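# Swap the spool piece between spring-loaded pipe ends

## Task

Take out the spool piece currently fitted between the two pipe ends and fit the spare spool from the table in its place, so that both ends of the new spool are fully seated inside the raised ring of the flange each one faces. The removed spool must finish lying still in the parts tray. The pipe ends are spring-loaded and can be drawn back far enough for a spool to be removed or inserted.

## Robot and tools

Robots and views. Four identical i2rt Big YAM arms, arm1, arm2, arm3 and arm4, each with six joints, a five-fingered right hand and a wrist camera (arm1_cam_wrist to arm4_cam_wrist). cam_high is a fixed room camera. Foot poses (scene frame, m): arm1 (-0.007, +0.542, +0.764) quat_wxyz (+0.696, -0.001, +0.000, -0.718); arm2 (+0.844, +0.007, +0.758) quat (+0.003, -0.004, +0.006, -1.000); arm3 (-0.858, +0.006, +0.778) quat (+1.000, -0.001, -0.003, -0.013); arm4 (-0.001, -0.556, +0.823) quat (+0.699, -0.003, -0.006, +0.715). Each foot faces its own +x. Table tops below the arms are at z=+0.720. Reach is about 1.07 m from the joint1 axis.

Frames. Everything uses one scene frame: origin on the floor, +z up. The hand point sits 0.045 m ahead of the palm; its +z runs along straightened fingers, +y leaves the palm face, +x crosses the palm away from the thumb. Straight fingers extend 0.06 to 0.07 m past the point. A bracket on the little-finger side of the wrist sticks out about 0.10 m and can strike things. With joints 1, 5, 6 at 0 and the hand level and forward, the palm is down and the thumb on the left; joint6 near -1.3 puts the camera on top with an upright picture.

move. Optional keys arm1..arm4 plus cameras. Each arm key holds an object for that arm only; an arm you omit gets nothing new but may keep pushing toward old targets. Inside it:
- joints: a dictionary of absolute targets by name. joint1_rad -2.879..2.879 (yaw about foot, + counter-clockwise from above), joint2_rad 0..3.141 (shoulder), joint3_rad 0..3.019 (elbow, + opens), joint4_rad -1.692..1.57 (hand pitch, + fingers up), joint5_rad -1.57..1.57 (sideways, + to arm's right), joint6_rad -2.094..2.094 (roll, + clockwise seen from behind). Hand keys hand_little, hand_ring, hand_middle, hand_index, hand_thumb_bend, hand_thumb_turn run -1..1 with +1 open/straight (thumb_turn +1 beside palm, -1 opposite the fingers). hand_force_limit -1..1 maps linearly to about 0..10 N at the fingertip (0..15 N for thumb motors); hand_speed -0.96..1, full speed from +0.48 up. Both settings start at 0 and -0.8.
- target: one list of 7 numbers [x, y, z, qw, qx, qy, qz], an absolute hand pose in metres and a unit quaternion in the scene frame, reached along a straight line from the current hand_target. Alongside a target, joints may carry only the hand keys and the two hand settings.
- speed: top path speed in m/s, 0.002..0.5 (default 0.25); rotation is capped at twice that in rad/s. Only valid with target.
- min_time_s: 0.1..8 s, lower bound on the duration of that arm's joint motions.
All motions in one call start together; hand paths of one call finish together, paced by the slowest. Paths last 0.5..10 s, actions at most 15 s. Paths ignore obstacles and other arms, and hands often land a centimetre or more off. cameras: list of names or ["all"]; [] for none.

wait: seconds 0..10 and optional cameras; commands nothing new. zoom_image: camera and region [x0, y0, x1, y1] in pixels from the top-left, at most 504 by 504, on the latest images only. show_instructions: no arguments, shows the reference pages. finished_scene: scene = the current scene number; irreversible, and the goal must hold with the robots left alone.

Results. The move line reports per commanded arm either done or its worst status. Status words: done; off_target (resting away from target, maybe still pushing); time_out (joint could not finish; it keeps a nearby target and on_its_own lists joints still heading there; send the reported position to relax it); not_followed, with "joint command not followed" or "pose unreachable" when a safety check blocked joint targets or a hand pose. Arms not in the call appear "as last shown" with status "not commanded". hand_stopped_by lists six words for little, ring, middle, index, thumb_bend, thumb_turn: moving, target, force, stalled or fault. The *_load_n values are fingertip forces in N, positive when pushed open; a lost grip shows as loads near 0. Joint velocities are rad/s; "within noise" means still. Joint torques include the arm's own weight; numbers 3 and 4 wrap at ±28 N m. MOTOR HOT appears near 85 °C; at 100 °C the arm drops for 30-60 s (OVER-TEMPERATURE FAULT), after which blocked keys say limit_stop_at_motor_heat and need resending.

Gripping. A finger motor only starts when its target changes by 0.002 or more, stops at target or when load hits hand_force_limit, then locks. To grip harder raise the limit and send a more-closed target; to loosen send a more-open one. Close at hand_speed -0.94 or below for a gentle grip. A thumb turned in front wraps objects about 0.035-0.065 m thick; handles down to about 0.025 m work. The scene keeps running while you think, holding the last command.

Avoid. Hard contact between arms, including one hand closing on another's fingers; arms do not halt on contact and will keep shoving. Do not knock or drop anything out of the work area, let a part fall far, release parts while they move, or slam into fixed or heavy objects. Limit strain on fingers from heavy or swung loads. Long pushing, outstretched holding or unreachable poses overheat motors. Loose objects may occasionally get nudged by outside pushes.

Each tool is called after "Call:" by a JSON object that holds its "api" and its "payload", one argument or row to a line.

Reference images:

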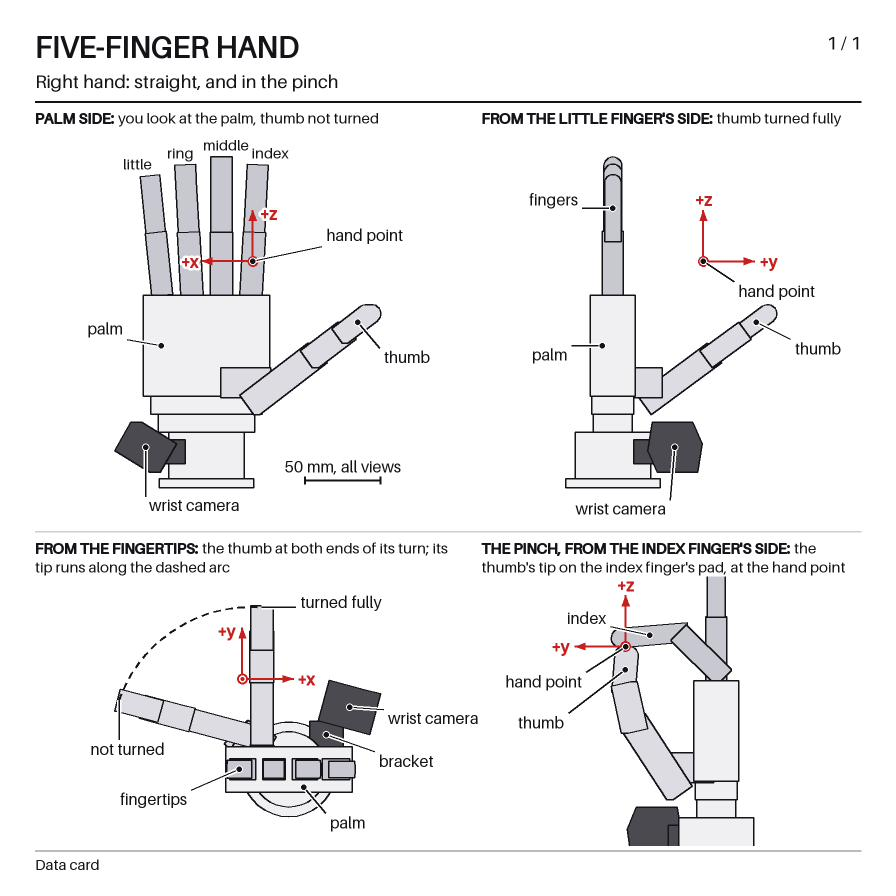

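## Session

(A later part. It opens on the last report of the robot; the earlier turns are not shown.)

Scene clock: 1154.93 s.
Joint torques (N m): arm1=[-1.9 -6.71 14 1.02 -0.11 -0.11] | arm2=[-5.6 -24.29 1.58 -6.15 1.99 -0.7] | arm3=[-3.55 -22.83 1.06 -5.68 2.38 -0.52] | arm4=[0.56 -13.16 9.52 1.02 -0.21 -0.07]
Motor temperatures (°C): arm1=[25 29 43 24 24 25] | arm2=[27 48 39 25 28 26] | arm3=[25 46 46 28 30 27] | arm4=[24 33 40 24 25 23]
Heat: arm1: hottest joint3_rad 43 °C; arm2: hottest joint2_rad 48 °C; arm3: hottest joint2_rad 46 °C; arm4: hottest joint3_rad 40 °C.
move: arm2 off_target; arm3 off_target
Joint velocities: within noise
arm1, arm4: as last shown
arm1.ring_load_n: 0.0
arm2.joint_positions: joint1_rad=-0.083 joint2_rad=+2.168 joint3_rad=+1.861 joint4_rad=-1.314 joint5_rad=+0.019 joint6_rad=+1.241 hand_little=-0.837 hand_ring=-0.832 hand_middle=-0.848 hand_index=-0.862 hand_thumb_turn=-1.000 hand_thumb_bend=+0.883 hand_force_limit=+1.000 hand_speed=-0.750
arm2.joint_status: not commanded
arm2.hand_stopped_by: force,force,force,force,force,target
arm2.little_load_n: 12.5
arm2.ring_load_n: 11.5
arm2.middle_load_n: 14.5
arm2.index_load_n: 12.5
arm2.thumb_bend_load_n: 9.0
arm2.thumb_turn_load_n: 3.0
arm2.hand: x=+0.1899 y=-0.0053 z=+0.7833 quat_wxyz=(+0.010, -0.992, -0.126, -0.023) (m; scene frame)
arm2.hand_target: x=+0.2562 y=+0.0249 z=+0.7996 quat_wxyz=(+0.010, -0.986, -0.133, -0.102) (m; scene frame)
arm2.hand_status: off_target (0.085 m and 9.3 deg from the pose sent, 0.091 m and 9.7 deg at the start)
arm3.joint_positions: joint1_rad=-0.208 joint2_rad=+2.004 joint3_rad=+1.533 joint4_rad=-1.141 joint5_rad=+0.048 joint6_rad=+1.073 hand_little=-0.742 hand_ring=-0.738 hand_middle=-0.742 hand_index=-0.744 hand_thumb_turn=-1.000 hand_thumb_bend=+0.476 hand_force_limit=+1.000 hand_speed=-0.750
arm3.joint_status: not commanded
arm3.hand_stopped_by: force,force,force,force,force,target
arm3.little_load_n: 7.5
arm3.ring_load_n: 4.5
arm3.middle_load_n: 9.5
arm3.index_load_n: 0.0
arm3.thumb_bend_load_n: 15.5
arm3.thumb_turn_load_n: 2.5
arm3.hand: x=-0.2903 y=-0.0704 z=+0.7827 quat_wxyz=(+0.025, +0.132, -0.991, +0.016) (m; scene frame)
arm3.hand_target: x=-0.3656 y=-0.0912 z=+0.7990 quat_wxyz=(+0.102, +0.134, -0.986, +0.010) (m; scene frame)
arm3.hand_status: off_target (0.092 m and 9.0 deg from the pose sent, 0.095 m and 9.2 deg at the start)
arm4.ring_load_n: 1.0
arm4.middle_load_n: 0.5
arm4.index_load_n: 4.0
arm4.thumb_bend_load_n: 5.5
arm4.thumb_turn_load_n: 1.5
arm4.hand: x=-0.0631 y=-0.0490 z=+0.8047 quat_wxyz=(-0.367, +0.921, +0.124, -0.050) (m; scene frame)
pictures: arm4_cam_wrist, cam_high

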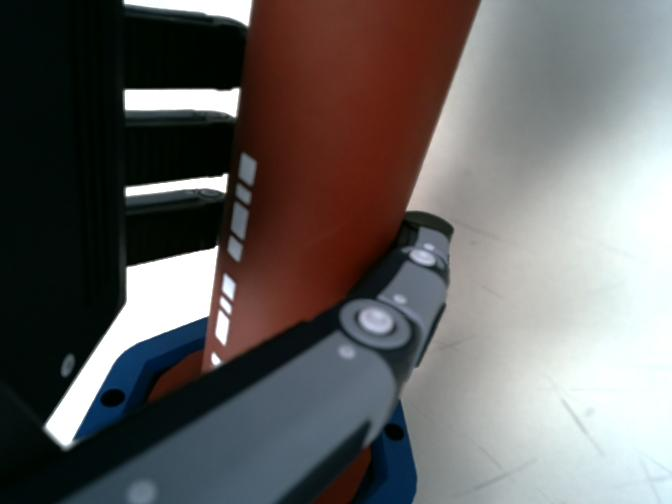

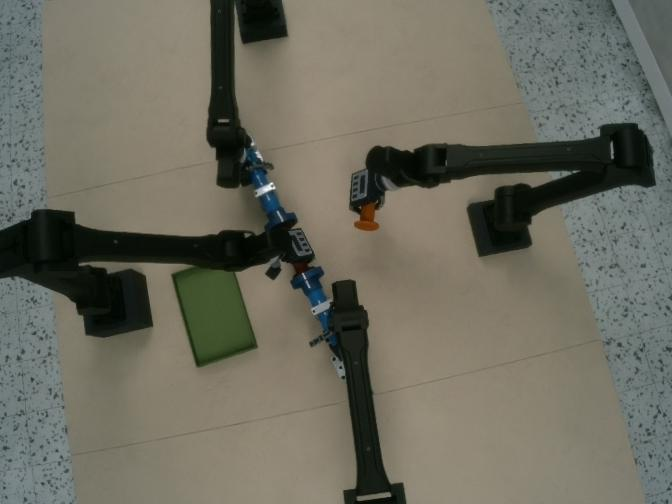

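Call:
{"api": "move", "payload": {
  "cameras": ["arm3_cam_wrist","arm2_cam_wrist"]
}}

Call:
{"api": "zoom_image", "payload": {
  "camera": "arm3_cam_wrist",
  "region": [0, 200, 400, 504]
}}

Scene clock: 1173.23 s.
Joint torques (N m): arm1=[-2.08 -6.71 14.04 1.11 -0.15 -0.09] | arm2=[-5.6 -24.29 1.58 -6.15 1.99 -0.71] | arm3=[-3.49 -22.83 1.06 -5.68 2.38 -0.51] | arm4=[0.56 -13.16 9.52 1.02 -0.22 -0.07]
Motor temperatures (°C): arm1=[25 29 45 24 24 25] | arm2=[27 50 38 26 29 26] | arm3=[25 50 45 29 33 27] | arm4=[24 33 40 24 25 23]
Heat: arm1: hottest joint3_rad 45 °C; arm2: hottest joint2_rad 50 °C; arm3: hottest joint2_rad 50 °C; arm4: hottest joint3_rad 40 °C.
Joint velocities: within noise
arm1.joint_positions: joint1_rad=-0.267 joint2_rad=+1.114 joint3_rad=+0.765 joint4_rad=-0.519 joint5_rad=-0.017 joint6_rad=-0.010 hand_little=-0.095 hand_ring=-0.060 hand_middle=-0.050 hand_index=-0.037 hand_thumb_turn=-1.000 hand_thumb_bend=+0.502 hand_force_limit=-0.300 hand_speed=-0.900
arm1.joint_status: not commanded
arm1.hand_stopped_by: force,target,target,force,force,target
arm1.little_load_n: 4.0
arm1.ring_load_n: 0.0
arm1.middle_load_n: 1.5
arm1.index_load_n: 3.5
arm1.thumb_bend_load_n: 9.5
arm1.thumb_turn_load_n: 4.0
arm1.hand: x=-0.0929 y=+0.1492 z=+0.8904 quat_wxyz=(+0.046, -0.132, -0.930, +0.341) (m; scene frame)
arm1.hand_target: x=-0.1033 y=+0.1273 z=+0.9302 quat_wxyz=(+0.054, -0.129, -0.915, +0.379) (m; scene frame)
arm1.hand_status: not commanded
arm2.joint_positions: joint1_rad=-0.083 joint2_rad=+2.168 joint3_rad=+1.861 joint4_rad=-1.314 joint5_rad=+0.019 joint6_rad=+1.241 hand_little=-0.837 hand_ring=-0.832 hand_middle=-0.848 hand_index=-0.862 hand_thumb_turn=-1.000 hand_thumb_bend=+0.883 hand_force_limit=+1.000 hand_speed=-0.750
arm2.joint_status: not commanded
arm2.hand_stopped_by: force,force,force,force,force,target
arm2.little_load_n: 12.5
arm2.ring_load_n: 11.5
arm2.middle_load_n: 14.5
arm2.index_load_n: 12.5
arm2.thumb_bend_load_n: 9.0
arm2.thumb_turn_load_n: 2.5
arm2.hand: x=+0.1899 y=-0.0053 z=+0.7833 quat_wxyz=(+0.010, -0.992, -0.126, -0.023) (m; scene frame)
arm2.hand_target: x=+0.2562 y=+0.0249 z=+0.7996 quat_wxyz=(+0.010, -0.986, -0.133, -0.102) (m; scene frame)
arm2.hand_status: off_target (0.085 m and 9.3 deg from the pose sent, 0.091 m and 9.7 deg at the start)
arm3.joint_positions: joint1_rad=-0.208 joint2_rad=+2.004 joint3_rad=+1.533 joint4_rad=-1.141 joint5_rad=+0.048 joint6_rad=+1.073 hand_little=-0.742 hand_ring=-0.738 hand_middle=-0.742 hand_index=-0.744 hand_thumb_turn=-1.000 hand_thumb_bend=+0.476 hand_force_limit=+1.000 hand_speed=-0.750
arm3.joint_status: not commanded
arm3.hand_stopped_by: force,force,force,force,force,target
arm3.little_load_n: 7.5
arm3.ring_load_n: 4.5
arm3.middle_load_n: 9.5
arm3.index_load_n: 0.0
arm3.thumb_bend_load_n: 15.0
arm3.thumb_turn_load_n: 2.5
arm3.hand: x=-0.2903 y=-0.0704 z=+0.7827 quat_wxyz=(+0.025, +0.132, -0.991, +0.016) (m; scene frame)
arm3.hand_target: x=-0.3656 y=-0.0912 z=+0.7990 quat_wxyz=(+0.102, +0.134, -0.986, +0.010) (m; scene frame)
arm3.hand_status: off_target (0.092 m and 9.0 deg from the pose sent, 0.095 m and 9.2 deg at the start)
arm4.joint_positions: joint1_rad=-0.006 joint2_rad=+1.662 joint3_rad=+0.823 joint4_rad=+0.007 joint5_rad=-0.182 joint6_rad=-0.176 hand_little=-0.194 hand_ring=-0.190 hand_middle=-0.192 hand_index=-0.190 hand_thumb_turn=-1.000 hand_thumb_bend=+0.362 hand_force_limit=+0.200 hand_speed=-0.880
arm4.joint_status: not commanded
arm4.hand_stopped_by: force,force,force,force,force,target
arm4.little_load_n: 1.0
arm4.ring_load_n: 1.0
arm4.middle_load_n: 0.5
arm4.index_load_n: 4.0
arm4.thumb_bend_load_n: 5.5
arm4.thumb_turn_load_n: 1.0
arm4.hand: x=-0.0631 y=-0.0490 z=+0.8047 quat_wxyz=(-0.367, +0.921, +0.124, -0.050) (m; scene frame)
arm4.hand_target: x=-0.0649 y=-0.0374 z=+0.8177 quat_wxyz=(-0.379, +0.916, +0.123, -0.051) (m; scene frame)
arm4.hand_status: not commanded
pictures: arm2_cam_wrist, arm3_cam_wrist

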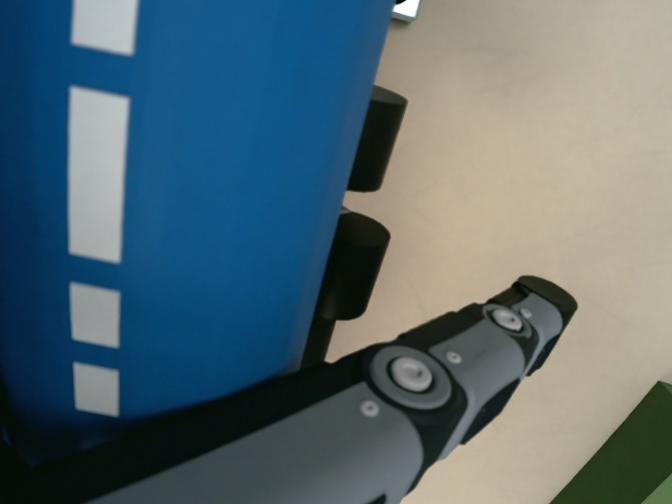

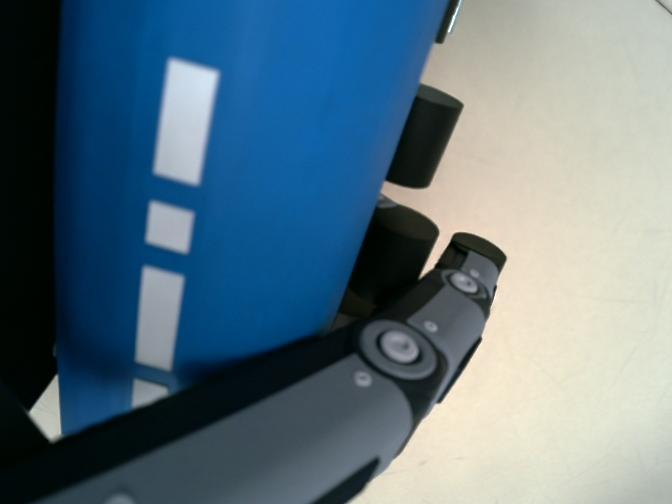

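Scaled by 1.260 from the camera's 672x504 image, which has a finer 960x720 frame.

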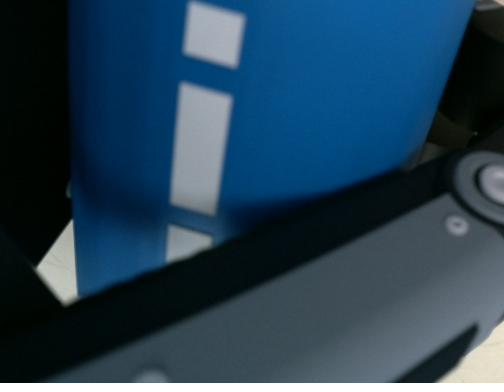

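Call:
{"api": "move", "payload": {
  "arm3": {"joints":{"hand_force_limit":1.0,"hand_speed":-0.75,"hand_little":-0.98,"hand_ring":-0.98,"hand_middle":-0.98,"hand_index":-0.98,"hand_thumb_bend":-0.9}},
  "cameras": ["arm3_cam_wrist","cam_high"]
}}

Call:
{"api": "zoom_image", "payload": {
  "camera": "cam_high",
  "region": [220, 120, 380, 280]
}}

Scene clock: 1213.23 s.
Joint torques (N m): arm1=[-2.26 -6.59 13.93 1.07 -0.13 -0.1] | arm2=[-5.66 -24.29 1.58 -6.13 1.99 -0.7] | arm3=[-3.66 -22.77 1.07 -5.7 2.26 -0.52] | arm4=[0.56 -13.16 9.52 1.03 -0.22 -0.07]
Motor temperatures (°C): arm1=[25 29 48 24 24 25] | arm2=[27 52 36 26 30 26] | arm3=[25 53 43 29 37 27] | arm4=[24 33 40 24 25 23]
Heat: arm1: hottest joint3_rad 48 °C; arm2: hottest joint2_rad 52 °C; arm3: hottest joint2_rad 53 °C; arm4: hottest joint3_rad 40 °C.
move: arm3 off_target
Joint velocities: within noise
arm1, arm2, arm4: as last shown
arm1.ring_load_n: 0.5
arm1.thumb_turn_load_n: 3.5
arm2.thumb_turn_load_n: 3.0
arm3.joint_positions: joint1_rad=-0.207 joint2_rad=+2.004 joint3_rad=+1.533 joint4_rad=-1.141 joint5_rad=+0.051 joint6_rad=+1.074 hand_little=-0.753 hand_ring=-0.753 hand_middle=-0.751 hand_index=-0.774 hand_thumb_turn=-1.000 hand_thumb_bend=+0.476 hand_force_limit=+1.000 hand_speed=-0.750
arm3.joint_status: hand_little off_target (ended at -0.753, target -0.980); hand_ring off_target (ended at -0.753, target -0.980); hand_middle off_target (ended at -0.751, target -0.980); hand_index off_target (ended at -0.774, target -0.980); hand_thumb_bend off_target (ended at +0.476, target -0.900); the others done
arm3.hand_stopped_by: force,force,force,force,force,target
arm3.little_load_n: 12.5
arm3.ring_load_n: 11.5
arm3.middle_load_n: 15.0
arm3.index_load_n: 13.5
arm3.thumb_bend_load_n: 15.5
arm3.thumb_turn_load_n: 2.0
arm3.hand: x=-0.2903 y=-0.0704 z=+0.7826 quat_wxyz=(+0.026, +0.132, -0.991, +0.017) (m; scene frame)
arm3.hand_target: x=-0.3657 y=-0.0912 z=+0.7990 quat_wxyz=(+0.103, +0.134, -0.986, +0.009) (m; scene frame)
arm3.hand_status: not commanded
arm4.little_load_n: 0.5
pictures: arm3_cam_wrist, cam_high

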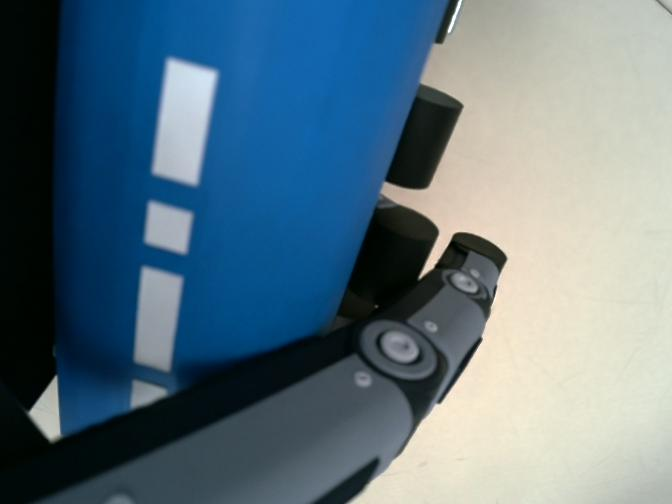

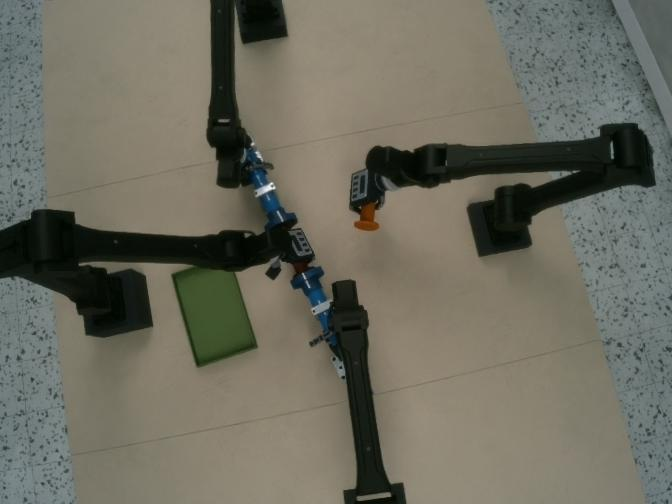

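Scaled by 3.150 from the camera's 672x504 image, which has a finer 960x720 frame.

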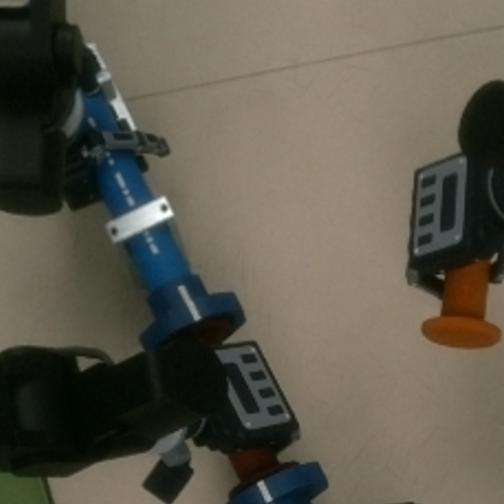

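Call:
{"api": "move", "payload": {
  "arm3": {"target":[-0.3870,-0.1000,0.803,-0.1036,-0.1324,0.9857,-0.0139],"speed":0.04},
  "cameras": ["arm3_cam_wrist","cam_high"]
}}

Call:
{"api": "zoom_image", "payload": {
  "camera": "cam_high",
  "region": [220, 120, 380, 280]
}}

Scene clock: 1226.67 s.
Joint torques (N m): arm1=[-2.32 -6.89 14.11 1.13 -0.14 -0.07] | arm2=[-5.66 -24.29 1.58 -6.13 1.99 -0.7] | arm3=[-4.13 -23.24 0.16 -5.72 2.11 -0.58] | arm4=[0.56 -13.16 9.52 1.02 -0.22 -0.07]
Motor temperatures (°C): arm1=[25 29 49 24 24 25] | arm2=[27 53 36 26 31 26] | arm3=[25 54 42 30 38 27] | arm4=[24 33 40 24 25 23]
Heat: arm1: hottest joint3_rad 49 °C; arm2: hottest joint2_rad 53 °C; arm3: hottest joint2_rad 54 °C; arm4: hottest joint3_rad 40 °C.
move: arm3 off_target
Joint velocities: within noise
arm1, arm2, arm4: as last shown
arm1.thumb_turn_load_n: 4.0
arm2.little_load_n: 13.0
arm2.ring_load_n: 12.0
arm2.index_load_n: 13.0
arm3.joint_positions: joint1_rad=-0.207 joint2_rad=+1.999 joint3_rad=+1.524 joint4_rad=-1.129 joint5_rad=+0.054 joint6_rad=+1.075 hand_little=-0.753 hand_ring=-0.753 hand_middle=-0.751 hand_index=-0.774 hand_thumb_turn=-1.000 hand_thumb_bend=+0.476 hand_force_limit=+1.000 hand_speed=-0.750
arm3.joint_status: not commanded
arm3.hand_stopped_by: force,force,force,force,force,target
arm3.little_load_n: 10.5
arm3.ring_load_n: 10.0
arm3.middle_load_n: 15.0
arm3.index_load_n: 15.0
arm3.thumb_bend_load_n: 15.0
arm3.thumb_turn_load_n: 2.0
arm3.hand: x=-0.2902 y=-0.0709 z=+0.7824 quat_wxyz=(+0.022, +0.132, -0.991, +0.020) (m; scene frame)
arm3.hand_target: x=-0.3719 y=-0.0927 z=+0.7977 quat_wxyz=(+0.102, +0.134, -0.986, +0.009) (m; scene frame)
arm3.hand_status: off_target (0.103 m and 9.4 deg from the pose sent, 0.103 m and 8.9 deg at the start; pose on its path clipped on 7 of 23 steps)
arm4.little_load_n: 1.0
arm4.thumb_turn_load_n: 1.5
pictures: arm3_cam_wrist, cam_high

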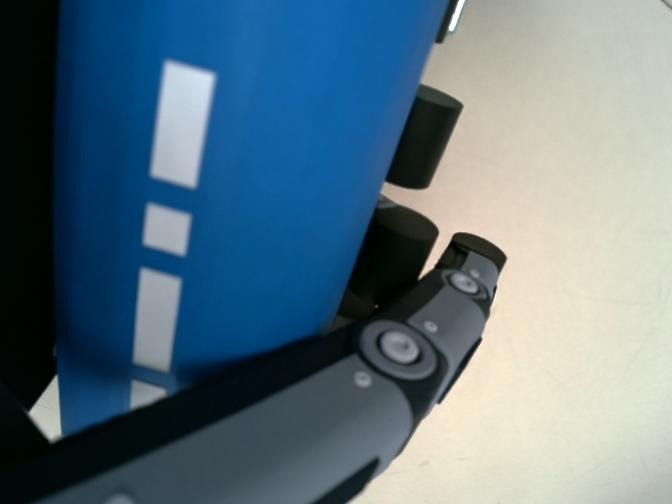

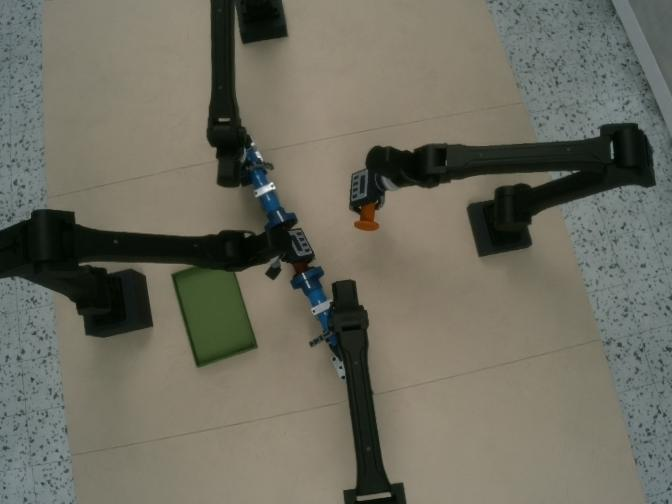

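Scaled by 3.150 from the camera's 672x504 image, which has a finer 960x720 frame.

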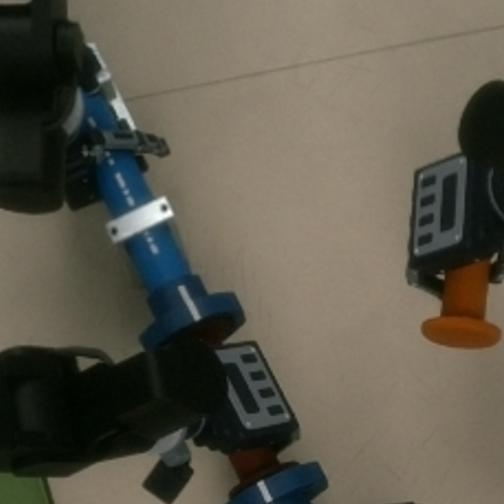

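Call:
{"api": "move", "payload": {
  "arm3": {"target":[-0.2881,-0.0715,0.803,0,-0.1331,0.9911,0],"speed":0.06}
}}

Call:
{"api": "move", "payload": {
  "arm3": {"joints":{"hand_speed":-0.6,"hand_little":-0.45,"hand_ring":-0.45,"hand_middle":-0.45,"hand_index":-0.45,"hand_thumb_bend":1}}
}}

Call:
{"api": "move", "payload": {
  "arm3": {"target":[-0.2665,-0.0655,0.803,0,-0.1331,0.9911,0],"speed":0.06},
  "cameras": ["arm3_cam_wrist","cam_high"]
}}

Call:
{"api": "zoom_image", "payload": {
  "camera": "cam_high",
  "region": [220, 120, 380, 280]
}}

Scene clock: 1254.00 s.
Joint torques (N m): arm1=[-2.49 -6.89 14.02 1.07 -0.12 -0.1] | arm2=[-5.6 -24.23 1.58 -6.13 1.99 -0.7] | arm3=[-0.38 -18.73 6.94 -0.61 -0.83 -0.17] | arm4=[0.56 -13.16 9.54 1.02 -0.33 -0.07]
Motor temperatures (°C): arm1=[25 29 50 24 24 25] | arm2=[27 53 36 26 31 26] | arm3=[25 56 42 30 37 28] | arm4=[24 33 40 24 25 23]
Heat: arm1: hottest joint3_rad 50 °C; arm2: hottest joint2_rad 53 °C; arm3: hottest joint2_rad 56 °C; arm4: hottest joint3_rad 40 °C.
move: arm3 off_target
Joint velocities: within noise
arm1, arm2, arm4: as last shown
arm1.thumb_bend_load_n: 10.0
arm1.thumb_turn_load_n: 3.5
arm2.little_load_n: 12.5
arm2.index_load_n: 12.5
arm3.joint_positions: joint1_rad=-0.212 joint2_rad=+1.999 joint3_rad=+1.528 joint4_rad=-1.111 joint5_rad=+0.016 joint6_rad=+1.066 hand_little=-0.754 hand_ring=-0.754 hand_middle=-0.751 hand_index=-0.774 hand_thumb_turn=-1.000 hand_thumb_bend=+0.476 hand_force_limit=+1.000 hand_speed=-0.750
arm3.joint_status: not commanded
arm3.hand_stopped_by: force,force,force,force,force,target
arm3.little_load_n: 1.0
arm3.ring_load_n: 3.0
arm3.middle_load_n: 15.0
arm3.index_load_n: 15.5
arm3.thumb_bend_load_n: 15.5
arm3.thumb_turn_load_n: 3.5
arm3.hand: x=-0.2826 y=-0.0680 z=+0.7860 quat_wxyz=(+0.005, +0.133, -0.991, +0.006) (m; scene frame)
arm3.hand_target: x=-0.2880 y=-0.0714 z=+0.8025 quat_wxyz=(+0.000, +0.133, -0.991, +0.000) (m; scene frame)
arm3.hand_status: off_target (0.018 m and 0.9 deg from the pose sent, 0.021 m and 3.5 deg at the start)
arm4.joint_positions: joint1_rad=-0.006 joint2_rad=+1.662 joint3_rad=+0.823 joint4_rad=+0.007 joint5_rad=-0.179 joint6_rad=-0.176 hand_little=-0.194 hand_ring=-0.190 hand_middle=-0.192 hand_index=-0.190 hand_thumb_turn=-1.000 hand_thumb_bend=+0.362 hand_force_limit=+0.200 hand_speed=-0.880
arm4.little_load_n: 1.5
arm4.ring_load_n: 1.5
arm4.index_load_n: 3.5
arm4.thumb_bend_load_n: 5.0
arm4.thumb_turn_load_n: 1.0
arm4.hand: x=-0.0625 y=-0.0489 z=+0.8046 quat_wxyz=(-0.367, +0.921, +0.124, -0.048) (m; scene frame)
arm4.hand_target: x=-0.0648 y=-0.0374 z=+0.8177 quat_wxyz=(-0.379, +0.916, +0.123, -0.051) (m; scene frame)
pictures: none

Scene clock: 1255.40 s.
Joint torques (N m): arm1=[-2.49 -6.59 14.09 1.09 -0.12 -0.06] | arm2=[-5.6 -24.18 1.63 -6.15 1.98 -0.7] | arm3=[0.32 -17.79 6.99 -0.35 -0.19 -0.13] | arm4=[0.85 -13.16 9.52 1.03 -0.57 -0.04]
Motor temperatures (°C): arm1=[25 29 50 24 24 25] | arm2=[27 53 36 26 31 26] | arm3=[25 56 42 29 37 28] | arm4=[24 33 40 24 25 23]
Heat: arm1: hottest joint3_rad 50 °C; arm2: hottest joint2_rad 53 °C; arm3: hottest joint2_rad 56 °C; arm4: hottest joint3_rad 40 °C.
move: arm3 done
Joint velocities: within noise
arm1, arm2, arm4: as last shown
arm1.thumb_bend_load_n: 9.5
arm1.thumb_turn_load_n: 4.0
arm2.joint_positions: joint1_rad=-0.083 joint2_rad=+2.167 joint3_rad=+1.860 joint4_rad=-1.314 joint5_rad=+0.019 joint6_rad=+1.241 hand_little=-0.837 hand_ring=-0.832 hand_middle=-0.848 hand_index=-0.862 hand_thumb_turn=-1.000 hand_thumb_bend=+0.883 hand_force_limit=+1.000 hand_speed=-0.750
arm2.little_load_n: 13.0
arm2.thumb_turn_load_n: 2.5
arm2.hand: x=+0.1901 y=-0.0053 z=+0.7835 quat_wxyz=(+0.010, -0.992, -0.126, -0.023) (m; scene frame)
arm2.hand_target: x=+0.2562 y=+0.0248 z=+0.7995 quat_wxyz=(+0.009, -0.986, -0.133, -0.102) (m; scene frame)
arm3.joint_positions: joint1_rad=-0.219 joint2_rad=+1.988 joint3_rad=+1.528 joint4_rad=-1.116 joint5_rad=+0.002 joint6_rad=+1.062 hand_little=-0.450 hand_ring=-0.450 hand_middle=-0.450 hand_index=-0.450 hand_thumb_turn=-1.000 hand_thumb_bend=+1.000 hand_force_limit=+1.000 hand_speed=-0.600
arm3.joint_status: all done
arm3.hand_stopped_by: target,target,target,target,target,target
arm3.little_load_n: 0.0
arm3.ring_load_n: 0.0
arm3.middle_load_n: 0.0
arm3.index_load_n: 0.0
arm3.thumb_bend_load_n: -0.5
arm3.thumb_turn_load_n: 0.0
arm3.hand: x=-0.2829 y=-0.0694 z=+0.7929 quat_wxyz=(+0.000, +0.131, -0.991, +0.001) (m; scene frame)
arm3.hand_target: x=-0.2879 y=-0.0714 z=+0.8026 quat_wxyz=(+0.000, +0.133, -0.991, +0.000) (m; scene frame)
arm3.hand_status: not commanded
arm4.joint_positions: joint1_rad=-0.011 joint2_rad=+1.662 joint3_rad=+0.823 joint4_rad=+0.007 joint5_rad=-0.173 joint6_rad=-0.179 hand_little=-0.194 hand_ring=-0.190 hand_middle=-0.192 hand_index=-0.190 hand_thumb_turn=-1.000 hand_thumb_bend=+0.360 hand_force_limit=+0.200 hand_speed=-0.880
arm4.ring_load_n: 0.5
arm4.middle_load_n: 0.0
arm4.index_load_n: 1.0
arm4.thumb_bend_load_n: 2.0
arm4.thumb_turn_load_n: 0.0
arm4.hand: x=-0.0590 y=-0.0484 z=+0.8043 quat_wxyz=(-0.367, +0.921, +0.122, -0.044) (m; scene frame)
arm4.hand_target: x=-0.0649 y=-0.0374 z=+0.8177 quat_wxyz=(-0.379, +0.916, +0.123, -0.051) (m; scene frame)
pictures: none

Scene clock: 1256.37 s.
Joint torques (N m): arm1=[-2.26 -6.89 14.11 0.96 -0.12 -0.08] | arm2=[-5.6 -24.18 1.63 -6.13 1.97 -0.7] | arm3=[1.44 -15.09 10.93 -0.53 -0.18 0.02] | arm4=[0.91 -13.16 9.52 1.02 -0.57 -0.04]
Motor temperatures (°C): arm1=[25 29 50 24 24 25] | arm2=[27 53 36 26 31 26] | arm3=[25 56 42 29 37 28] | arm4=[24 33 40 24 25 23]
Heat: arm1: hottest joint3_rad 50 °C; arm2: hottest joint2_rad 53 °C; arm3: hottest joint2_rad 56 °C; arm4: hottest joint3_rad 40 °C.
move: arm3 off_target
Joint velocities: within noise
arm1, arm2, arm4: as last shown
arm1.ring_load_n: 0.0
arm1.thumb_turn_load_n: 3.5
arm2.index_load_n: 13.0
arm2.thumb_turn_load_n: 3.0
arm3.joint_positions: joint1_rad=-0.215 joint2_rad=+1.998 joint3_rad=+1.544 joint4_rad=-1.140 joint5_rad=+0.001 joint6_rad=+1.063 hand_little=-0.450 hand_ring=-0.450 hand_middle=-0.450 hand_index=-0.450 hand_thumb_turn=-1.000 hand_thumb_bend=+1.000 hand_force_limit=+1.000 hand_speed=-0.600
arm3.joint_status: not commanded
arm3.hand_stopped_by: target,target,target,target,target,target
arm3.little_load_n: 0.0
arm3.ring_load_n: 0.0
arm3.middle_load_n: 0.0
arm3.index_load_n: 0.0
arm3.thumb_bend_load_n: 0.0
arm3.thumb_turn_load_n: 0.0
arm3.hand: x=-0.2833 y=-0.0666 z=+0.7933 quat_wxyz=(+0.008, +0.133, -0.991, -0.003) (m; scene frame)
arm3.hand_target: x=-0.2671 y=-0.0653 z=+0.8033 quat_wxyz=(-0.001, +0.133, -0.991, +0.000) (m; scene frame)
arm3.hand_status: off_target (0.019 m and 1.0 deg from the pose sent, 0.020 m and 0.2 deg at the start)
pictures: arm3_cam_wrist, cam_high

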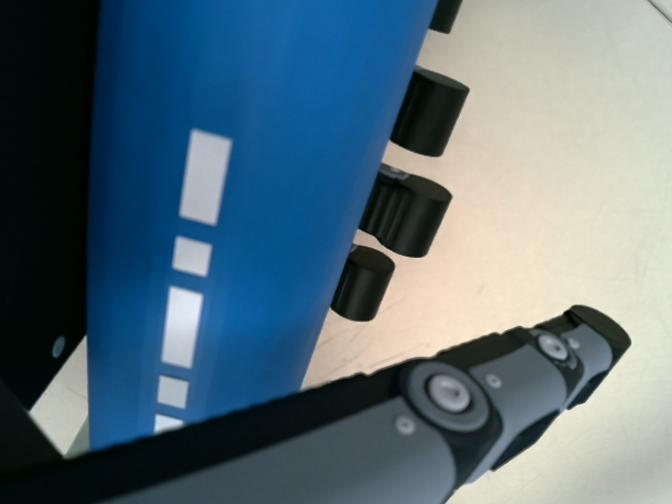

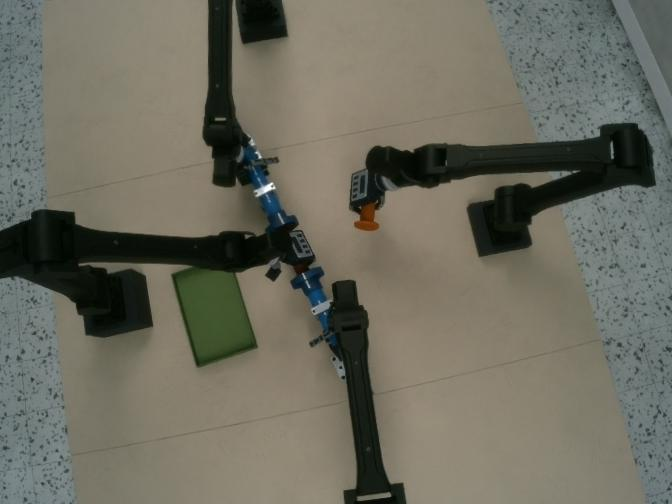

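Scaled by 3.150 from the camera's 672x504 image, which has a finer 960x720 frame.

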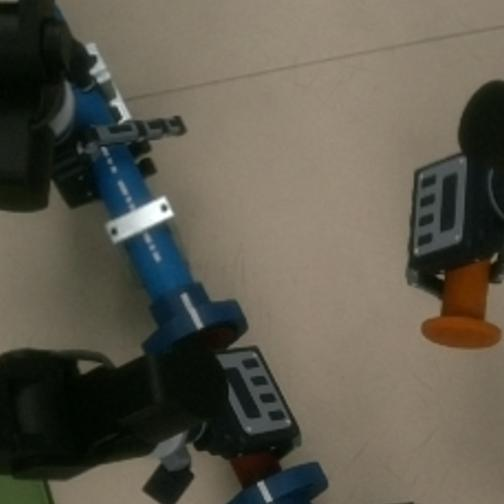

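Call:
{"api": "move", "payload": {
  "arm3": {"target":[-0.2500,-0.0660,0.803,0,-0.1331,0.9911,0],"speed":0.05}
}}

Scene clock: 1266.50 s.
Joint torques (N m): arm1=[-1.96 -6.83 13.97 1.11 -0.12 -0.08] | arm2=[-5.6 -24.23 1.63 -6.15 1.98 -0.7] | arm3=[1.26 -15.62 11.51 -0.17 -0.18 0.02] | arm4=[0.85 -13.16 9.52 1.02 -0.57 -0.04]
Motor temperatures (°C): arm1=[25 29 50 24 24 25] | arm2=[27 54 36 26 31 26] | arm3=[25 53 48 28 34 27] | arm4=[24 33 40 24 25 23]
Heat: arm1: hottest joint3_rad 50 °C; arm2: hottest joint2_rad 54 °C; arm3: hottest joint2_rad 53 °C; arm4: hottest joint3_rad 40 °C.
move: arm3 off_target
Joint velocities: within noise
arm1, arm2, arm4: as last shown
arm1.ring_load_n: 0.5
arm2.little_load_n: 12.5
arm2.index_load_n: 12.5
arm2.thumb_turn_load_n: 2.5
arm3.joint_positions: joint1_rad=-0.207 joint2_rad=+2.037 joint3_rad=+1.600 joint4_rad=-1.175 joint5_rad=+0.001 joint6_rad=+1.067 hand_little=-0.450 hand_ring=-0.450 hand_middle=-0.450 hand_index=-0.450 hand_thumb_turn=-1.000 hand_thumb_bend=+1.000 hand_force_limit=+1.000 hand_speed=-0.600
arm3.joint_status: not commanded
arm3.hand_stopped_by: target,target,target,target,target,target
arm3.little_load_n: 0.0
arm3.ring_load_n: 0.0
arm3.middle_load_n: 0.0
arm3.index_load_n: 0.0
arm3.thumb_bend_load_n: 0.0
arm3.thumb_turn_load_n: 0.0
arm3.hand: x=-0.2724 y=-0.0646 z=+0.7905 quat_wxyz=(+0.016, +0.135, -0.991, -0.006) (m; scene frame)
arm3.hand_target: x=-0.2510 y=-0.0657 z=+0.8036 quat_wxyz=(-0.001, +0.133, -0.991, +0.000) (m; scene frame)
arm3.hand_status: off_target (0.026 m and 2.0 deg from the pose sent, 0.035 m and 1.0 deg at the start)
arm4.index_load_n: 1.5
pictures: none

Call:
{"api": "move", "payload": {
  "arm3": {"target":[-0.2440,-0.0660,0.801,0,-0.1331,0.9911,0],"speed":0.05}
}}

Call:
{"api": "move", "payload": {
  "arm3": {"target":[-0.2670,-0.0660,0.801,0,-0.1331,0.9911,0],"speed":0.05,"joints":{"hand_force_limit":1.0,"hand_speed":-0.75,"hand_little":-0.97,"hand_ring":-0.97,"hand_middle":-0.97,"hand_index":-0.97}},
  "cameras": ["arm3_cam_wrist","cam_high"]
}}

Call:
{"api": "zoom_image", "payload": {
  "camera": "cam_high",
  "region": [220, 120, 380, 280]
}}

Scene clock: 1279.10 s.
Joint torques (N m): arm1=[-2.14 -6.3 13.91 1.06 -0.13 -0.05] | arm2=[-5.6 -24.18 1.63 -6.13 1.98 -0.7] | arm3=[1.38 -15.74 11.54 -0.17 -0.18 0.03] | arm4=[0.85 -13.16 9.52 1.02 -0.57 -0.04]
Motor temperatures (°C): arm1=[25 29 50 24 24 25] | arm2=[27 54 35 26 32 26] | arm3=[25 51 53 28 33 27] | arm4=[24 33 40 24 25 23]
Heat: arm1: hottest joint3_rad 50 °C; arm2: hottest joint2_rad 54 °C; arm3: hottest joint3_rad 53 °C; arm4: hottest joint3_rad 40 °C.
move: arm3 off_target
Joint velocities: within noise
arm1, arm2, arm4: as last shown
arm1.middle_load_n: 1.0
arm1.thumb_turn_load_n: 4.0
arm2.little_load_n: 13.0
arm2.ring_load_n: 11.5
arm3.joint_positions: joint1_rad=-0.207 joint2_rad=+2.053 joint3_rad=+1.623 joint4_rad=-1.180 joint5_rad=+0.001 joint6_rad=+1.070 hand_little=-0.450 hand_ring=-0.450 hand_middle=-0.450 hand_index=-0.450 hand_thumb_turn=-1.000 hand_thumb_bend=+1.000 hand_force_limit=+1.000 hand_speed=-0.600
arm3.joint_status: not commanded
arm3.hand_stopped_by: target,target,target,target,target,target
arm3.little_load_n: 0.0
arm3.ring_load_n: 0.0
arm3.middle_load_n: 0.0
arm3.index_load_n: 0.0
arm3.thumb_bend_load_n: 0.0
arm3.thumb_turn_load_n: 0.0
arm3.hand: x=-0.2663 y=-0.0656 z=+0.7888 quat_wxyz=(+0.016, +0.134, -0.991, -0.006) (m; scene frame)
arm3.hand_target: x=-0.2451 y=-0.0656 z=+0.8013 quat_wxyz=(-0.001, +0.133, -0.991, +0.000) (m; scene frame)
arm3.hand_status: off_target (0.025 m and 2.0 deg from the pose sent, 0.030 m and 2.0 deg at the start)
arm4.ring_load_n: 1.0
arm4.index_load_n: 1.0
pictures: none

Scene clock: 1280.10 s.
Joint torques (N m): arm1=[-2.73 -6.89 14 1.05 -0.16 -0.08] | arm2=[-5.66 -24.18 1.63 -6.15 1.98 -0.7] | arm3=[0.62 -19.66 6.99 0.46 -0.17 -0.08] | arm4=[0.85 -13.16 9.52 1.02 -0.48 -0.04]
Motor temperatures (°C): arm1=[25 29 50 24 24 25] | arm2=[27 54 35 26 32 26] | arm3=[25 51 53 28 33 27] | arm4=[24 33 40 24 25 23]
Heat: arm1: hottest joint3_rad 50 °C; arm2: hottest joint2_rad 54 °C; arm3: hottest joint3_rad 53 °C; arm4: hottest joint3_rad 40 °C.
move: arm3 off_target
Joint velocities: within noise
arm1.joint_positions: joint1_rad=-0.267 joint2_rad=+1.114 joint3_rad=+0.765 joint4_rad=-0.519 joint5_rad=-0.017 joint6_rad=-0.010 hand_little=-0.095 hand_ring=-0.060 hand_middle=-0.050 hand_index=-0.037 hand_thumb_turn=-1.000 hand_thumb_bend=+0.502 hand_force_limit=-0.300 hand_speed=-0.900
arm1.joint_status: not commanded
arm1.hand_stopped_by: force,target,target,force,force,target
arm1.little_load_n: 4.0
arm1.ring_load_n: 0.0
arm1.middle_load_n: 1.5
arm1.index_load_n: 3.5
arm1.thumb_bend_load_n: 9.5
arm1.thumb_turn_load_n: 3.5
arm1.hand: x=-0.0929 y=+0.1492 z=+0.8904 quat_wxyz=(+0.046, -0.132, -0.930, +0.341) (m; scene frame)
arm1.hand_target: x=-0.1033 y=+0.1273 z=+0.9302 quat_wxyz=(+0.054, -0.129, -0.915, +0.379) (m; scene frame)
arm1.hand_status: not commanded
arm2.joint_positions: joint1_rad=-0.083 joint2_rad=+2.167 joint3_rad=+1.860 joint4_rad=-1.314 joint5_rad=+0.019 joint6_rad=+1.241 hand_little=-0.837 hand_ring=-0.832 hand_middle=-0.848 hand_index=-0.862 hand_thumb_turn=-1.000 hand_thumb_bend=+0.883 hand_force_limit=+1.000 hand_speed=-0.750
arm2.joint_status: not commanded
arm2.hand_stopped_by: force,force,force,force,force,target
arm2.little_load_n: 13.0
arm2.ring_load_n: 11.5
arm2.middle_load_n: 14.5
arm2.index_load_n: 12.5
arm2.thumb_bend_load_n: 9.0
arm2.thumb_turn_load_n: 2.5
arm2.hand: x=+0.1901 y=-0.0053 z=+0.7835 quat_wxyz=(+0.010, -0.992, -0.126, -0.023) (m; scene frame)
arm2.hand_target: x=+0.2562 y=+0.0248 z=+0.7995 quat_wxyz=(+0.009, -0.986, -0.133, -0.102) (m; scene frame)
arm2.hand_status: not commanded
arm3.joint_positions: joint1_rad=-0.206 joint2_rad=+2.051 joint3_rad=+1.599 joint4_rad=-1.161 joint5_rad=+0.001 joint6_rad=+1.073 hand_little=-0.792 hand_ring=-0.790 hand_middle=-0.792 hand_index=-0.814 hand_thumb_turn=-1.000 hand_thumb_bend=+1.000 hand_force_limit=+1.000 hand_speed=-0.750
arm3.joint_status: hand_little off_target (ended at -0.792, target -0.970); hand_ring off_target (ended at -0.790, target -0.970); hand_middle off_target (ended at -0.792, target -0.970); hand_index off_target (ended at -0.814, target -0.970); the others done
arm3.hand_stopped_by: force,force,force,force,target,target
arm3.little_load_n: 1.5
arm3.ring_load_n: 4.0
arm3.middle_load_n: 1.0
arm3.index_load_n: 11.5
arm3.thumb_bend_load_n: 0.0
arm3.thumb_turn_load_n: 0.0
arm3.hand: x=-0.2703 y=-0.0643 z=+0.7821 quat_wxyz=(+0.017, +0.133, -0.991, -0.006) (m; scene frame)
arm3.hand_target: x=-0.2671 y=-0.0659 z=+0.8008 quat_wxyz=(+0.000, +0.133, -0.991, +0.000) (m; scene frame)
arm3.hand_status: off_target (0.019 m and 2.0 deg from the pose sent, 0.012 m and 2.0 deg at the start)
arm4.joint_positions: joint1_rad=-0.011 joint2_rad=+1.662 joint3_rad=+0.823 joint4_rad=+0.007 joint5_rad=-0.176 joint6_rad=-0.179 hand_little=-0.194 hand_ring=-0.190 hand_middle=-0.192 hand_index=-0.190 hand_thumb_turn=-1.000 hand_thumb_bend=+0.360 hand_force_limit=+0.200 hand_speed=-0.880
arm4.joint_status: not commanded
arm4.hand_stopped_by: force,force,force,force,force,target
arm4.little_load_n: 0.5
arm4.ring_load_n: 0.5
arm4.middle_load_n: 0.0
arm4.index_load_n: 2.0
arm4.thumb_bend_load_n: 2.0
arm4.thumb_turn_load_n: 0.5
arm4.hand: x=-0.0594 y=-0.0485 z=+0.8044 quat_wxyz=(-0.367, +0.921, +0.122, -0.045) (m; scene frame)
arm4.hand_target: x=-0.0649 y=-0.0374 z=+0.8177 quat_wxyz=(-0.379, +0.916, +0.123, -0.051) (m; scene frame)
arm4.hand_status: not commanded
pictures: arm3_cam_wrist, cam_high

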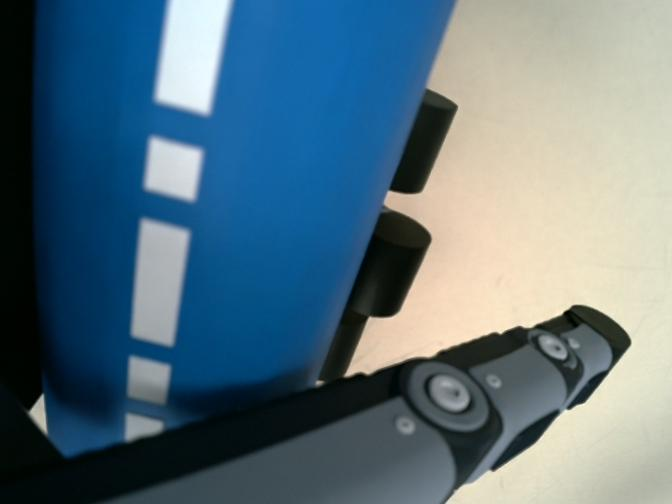

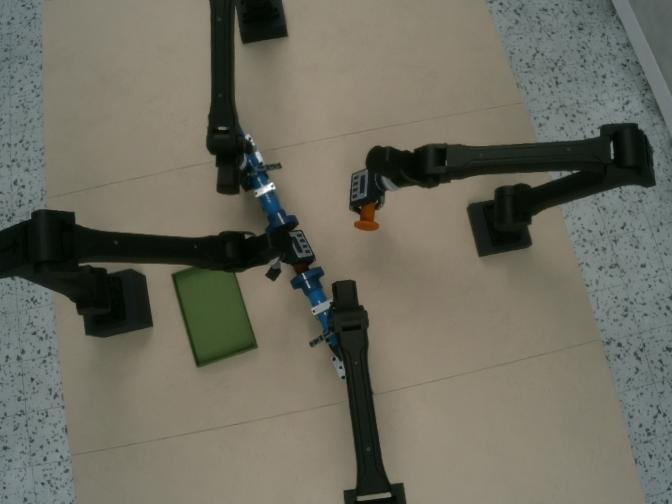

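Scaled by 3.150 from the camera's 672x504 image, which has a finer 960x720 frame.

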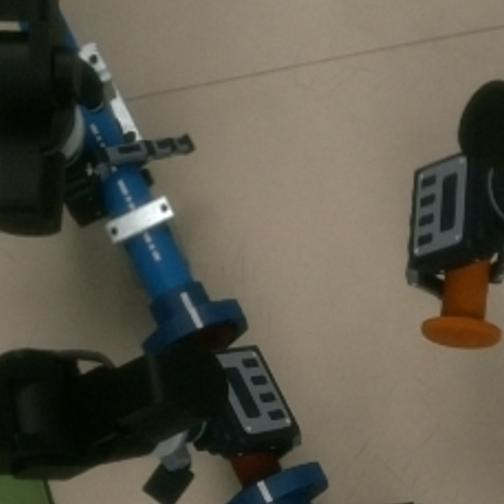

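Call:
{"api": "move", "payload": {
  "arm3": {"joints":{"hand_little":-1,"hand_ring":-1,"hand_middle":-1,"hand_index":-1,"hand_thumb_bend":-1}},
  "cameras": ["arm3_cam_wrist"]
}}

Scene clock: 1291.83 s.
Joint torques (N m): arm1=[-2.14 -6.89 13.87 1.03 -0.13 -0.04] | arm2=[-5.6 -24.23 1.63 -6.15 1.98 -0.7] | arm3=[0.73 -19.6 7.08 0.36 -0.17 -0.08] | arm4=[0.91 -13.1 9.54 1.02 -0.48 -0.04]
Motor temperatures (°C): arm1=[25 29 51 24 24 25] | arm2=[27 54 35 26 32 26] | arm3=[25 52 51 28 32 27] | arm4=[24 33 40 24 25 23]
Heat: arm1: hottest joint3_rad 51 °C; arm2: hottest joint2_rad 54 °C; arm3: hottest joint2_rad 52 °C; arm4: hottest joint3_rad 40 °C.
move: arm3 off_target
Joint velocities: within noise
arm1, arm2, arm4: as last shown
arm1.ring_load_n: 0.5
arm1.middle_load_n: 1.0
arm2.little_load_n: 12.5
arm2.ring_load_n: 12.0
arm3.joint_positions: joint1_rad=-0.206 joint2_rad=+2.051 joint3_rad=+1.599 joint4_rad=-1.158 joint5_rad=+0.001 joint6_rad=+1.073 hand_little=-0.820 hand_ring=-0.807 hand_middle=-0.810 hand_index=-0.814 hand_thumb_turn=-1.000 hand_thumb_bend=+0.667 hand_force_limit=+1.000 hand_speed=-0.750
arm3.joint_status: hand_little off_target (ended at -0.820, target -1.000); hand_ring off_target (ended at -0.807, target -1.000); hand_middle off_target (ended at -0.810, target -1.000); hand_index off_target (ended at -0.814, target -1.000); hand_thumb_bend off_target (ended at +0.667, target -1.000)
arm3.hand_stopped_by: force,force,force,force,force,target
arm3.little_load_n: 12.0
arm3.ring_load_n: 10.0
arm3.middle_load_n: 9.5
arm3.index_load_n: 8.0
arm3.thumb_bend_load_n: 16.5
arm3.thumb_turn_load_n: 2.5
arm3.hand: x=-0.2700 y=-0.0643 z=+0.7818 quat_wxyz=(+0.016, +0.133, -0.991, -0.006) (m; scene frame)
arm3.hand_target: x=-0.2671 y=-0.0659 z=+0.8008 quat_wxyz=(+0.000, +0.133, -0.991, +0.000) (m; scene frame)
arm3.hand_status: not commanded
arm4.little_load_n: 1.0
arm4.index_load_n: 1.5
arm4.thumb_turn_load_n: 0.0
pictures: arm3_cam_wrist

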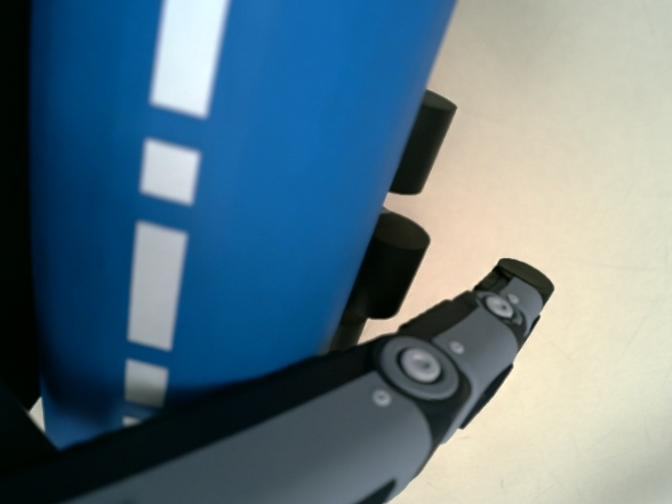

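Call:
{"api": "move", "payload": {
  "arm4": {"joints":{"hand_force_limit":0.3,"hand_speed":-0.88,"hand_thumb_bend":-0.4}},
  "arm3": {"target":[-0.3344,-0.0852,0.801,-0.0691,-0.1328,0.9887,-0.0093],"speed":0.04},
  "cameras": ["arm3_cam_wrist","arm4_cam_wrist"]
}}

Scene clock: 1303.73 s.
Joint torques (N m): arm1=[-2.37 -6.89 13.96 1.11 -0.13 -0.08] | arm2=[-5.66 -24.18 1.63 -6.15 1.98 -0.7] | arm3=[-1.9 -21.77 3.38 -3.82 1.72 -0.32] | arm4=[0.91 -13.16 9.54 1.02 -0.25 -0.07]
Motor temperatures (°C): arm1=[25 29 51 24 24 25] | arm2=[27 55 35 27 32 26] | arm3=[25 52 50 28 32 27] | arm4=[24 33 40 24 25 23]
Heat: arm1: hottest joint3_rad 51 °C; arm2: hottest joint2_rad 55 °C; arm3: hottest joint2_rad 52 °C; arm4: hottest joint3_rad 40 °C.
move: arm3 off_target; arm4 off_target
Joint velocities: within noise
arm1, arm2: as last shown
arm1.middle_load_n: 1.5
arm2.little_load_n: 13.0
arm2.index_load_n: 13.0
arm3.joint_positions: joint1_rad=-0.208 joint2_rad=+2.024 joint3_rad=+1.557 joint4_rad=-1.147 joint5_rad=+0.028 joint6_rad=+1.070 hand_little=-0.820 hand_ring=-0.807 hand_middle=-0.810 hand_index=-0.814 hand_thumb_turn=-1.000 hand_thumb_bend=+0.667 hand_force_limit=+1.000 hand_speed=-0.750
arm3.joint_status: not commanded
arm3.hand_stopped_by: force,force,force,force,force,target
arm3.little_load_n: 16.5
arm3.ring_load_n: 12.5
arm3.middle_load_n: 11.5
arm3.index_load_n: 8.5
arm3.thumb_bend_load_n: 12.5
arm3.thumb_turn_load_n: 1.0
arm3.hand: x=-0.2832 y=-0.0681 z=+0.7812 quat_wxyz=(+0.023, +0.133, -0.991, +0.006) (m; scene frame)
arm3.hand_target: x=-0.3303 y=-0.0830 z=+0.7986 quat_wxyz=(+0.069, +0.134, -0.989, +0.008) (m; scene frame)
arm3.hand_status: off_target (0.057 m and 5.3 deg from the pose sent, 0.070 m and 6.3 deg at the start)
arm4.joint_positions: joint1_rad=-0.011 joint2_rad=+1.662 joint3_rad=+0.823 joint4_rad=+0.007 joint5_rad=-0.181 joint6_rad=-0.176 hand_little=-0.194 hand_ring=-0.190 hand_middle=-0.192 hand_index=-0.190 hand_thumb_turn=-1.000 hand_thumb_bend=+0.327 hand_force_limit=+0.300 hand_speed=-0.880
arm4.joint_status: hand_thumb_bend off_target (ended at +0.327, target -0.400); the others done
arm4.hand_stopped_by: force,force,force,force,force,target
arm4.little_load_n: 0.5
arm4.ring_load_n: 0.5
arm4.middle_load_n: 0.0
arm4.index_load_n: 3.0
arm4.thumb_bend_load_n: 4.5
arm4.thumb_turn_load_n: 0.0
arm4.hand: x=-0.0607 y=-0.0487 z=+0.8047 quat_wxyz=(-0.367, +0.921, +0.122, -0.049) (m; scene frame)
arm4.hand_target: x=-0.0649 y=-0.0374 z=+0.8177 quat_wxyz=(-0.379, +0.916, +0.123, -0.051) (m; scene frame)
arm4.hand_status: not commanded
pictures: arm3_cam_wrist, arm4_cam_wrist

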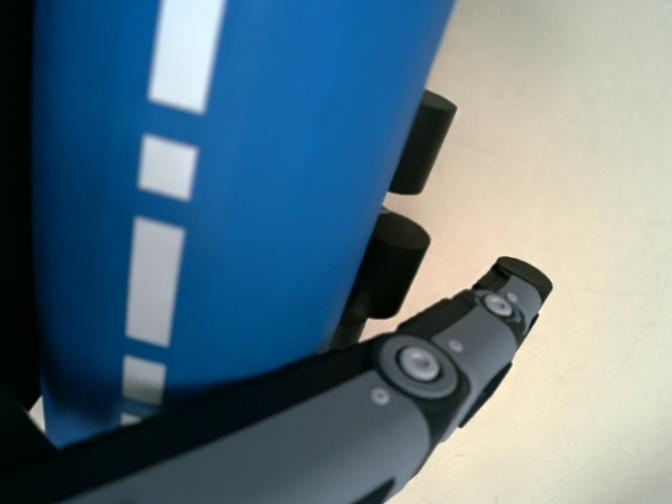

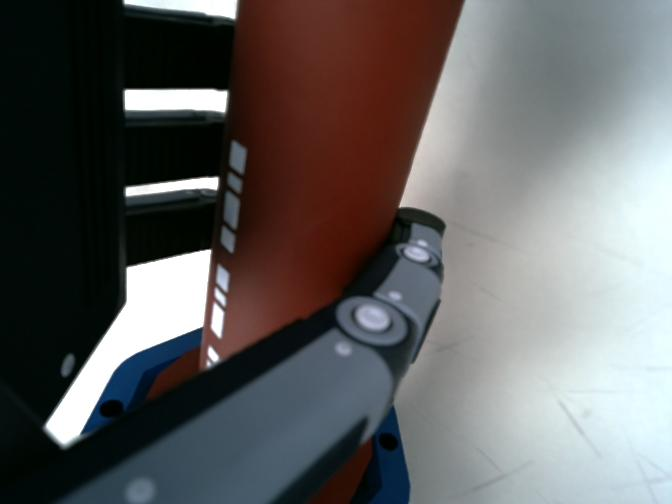

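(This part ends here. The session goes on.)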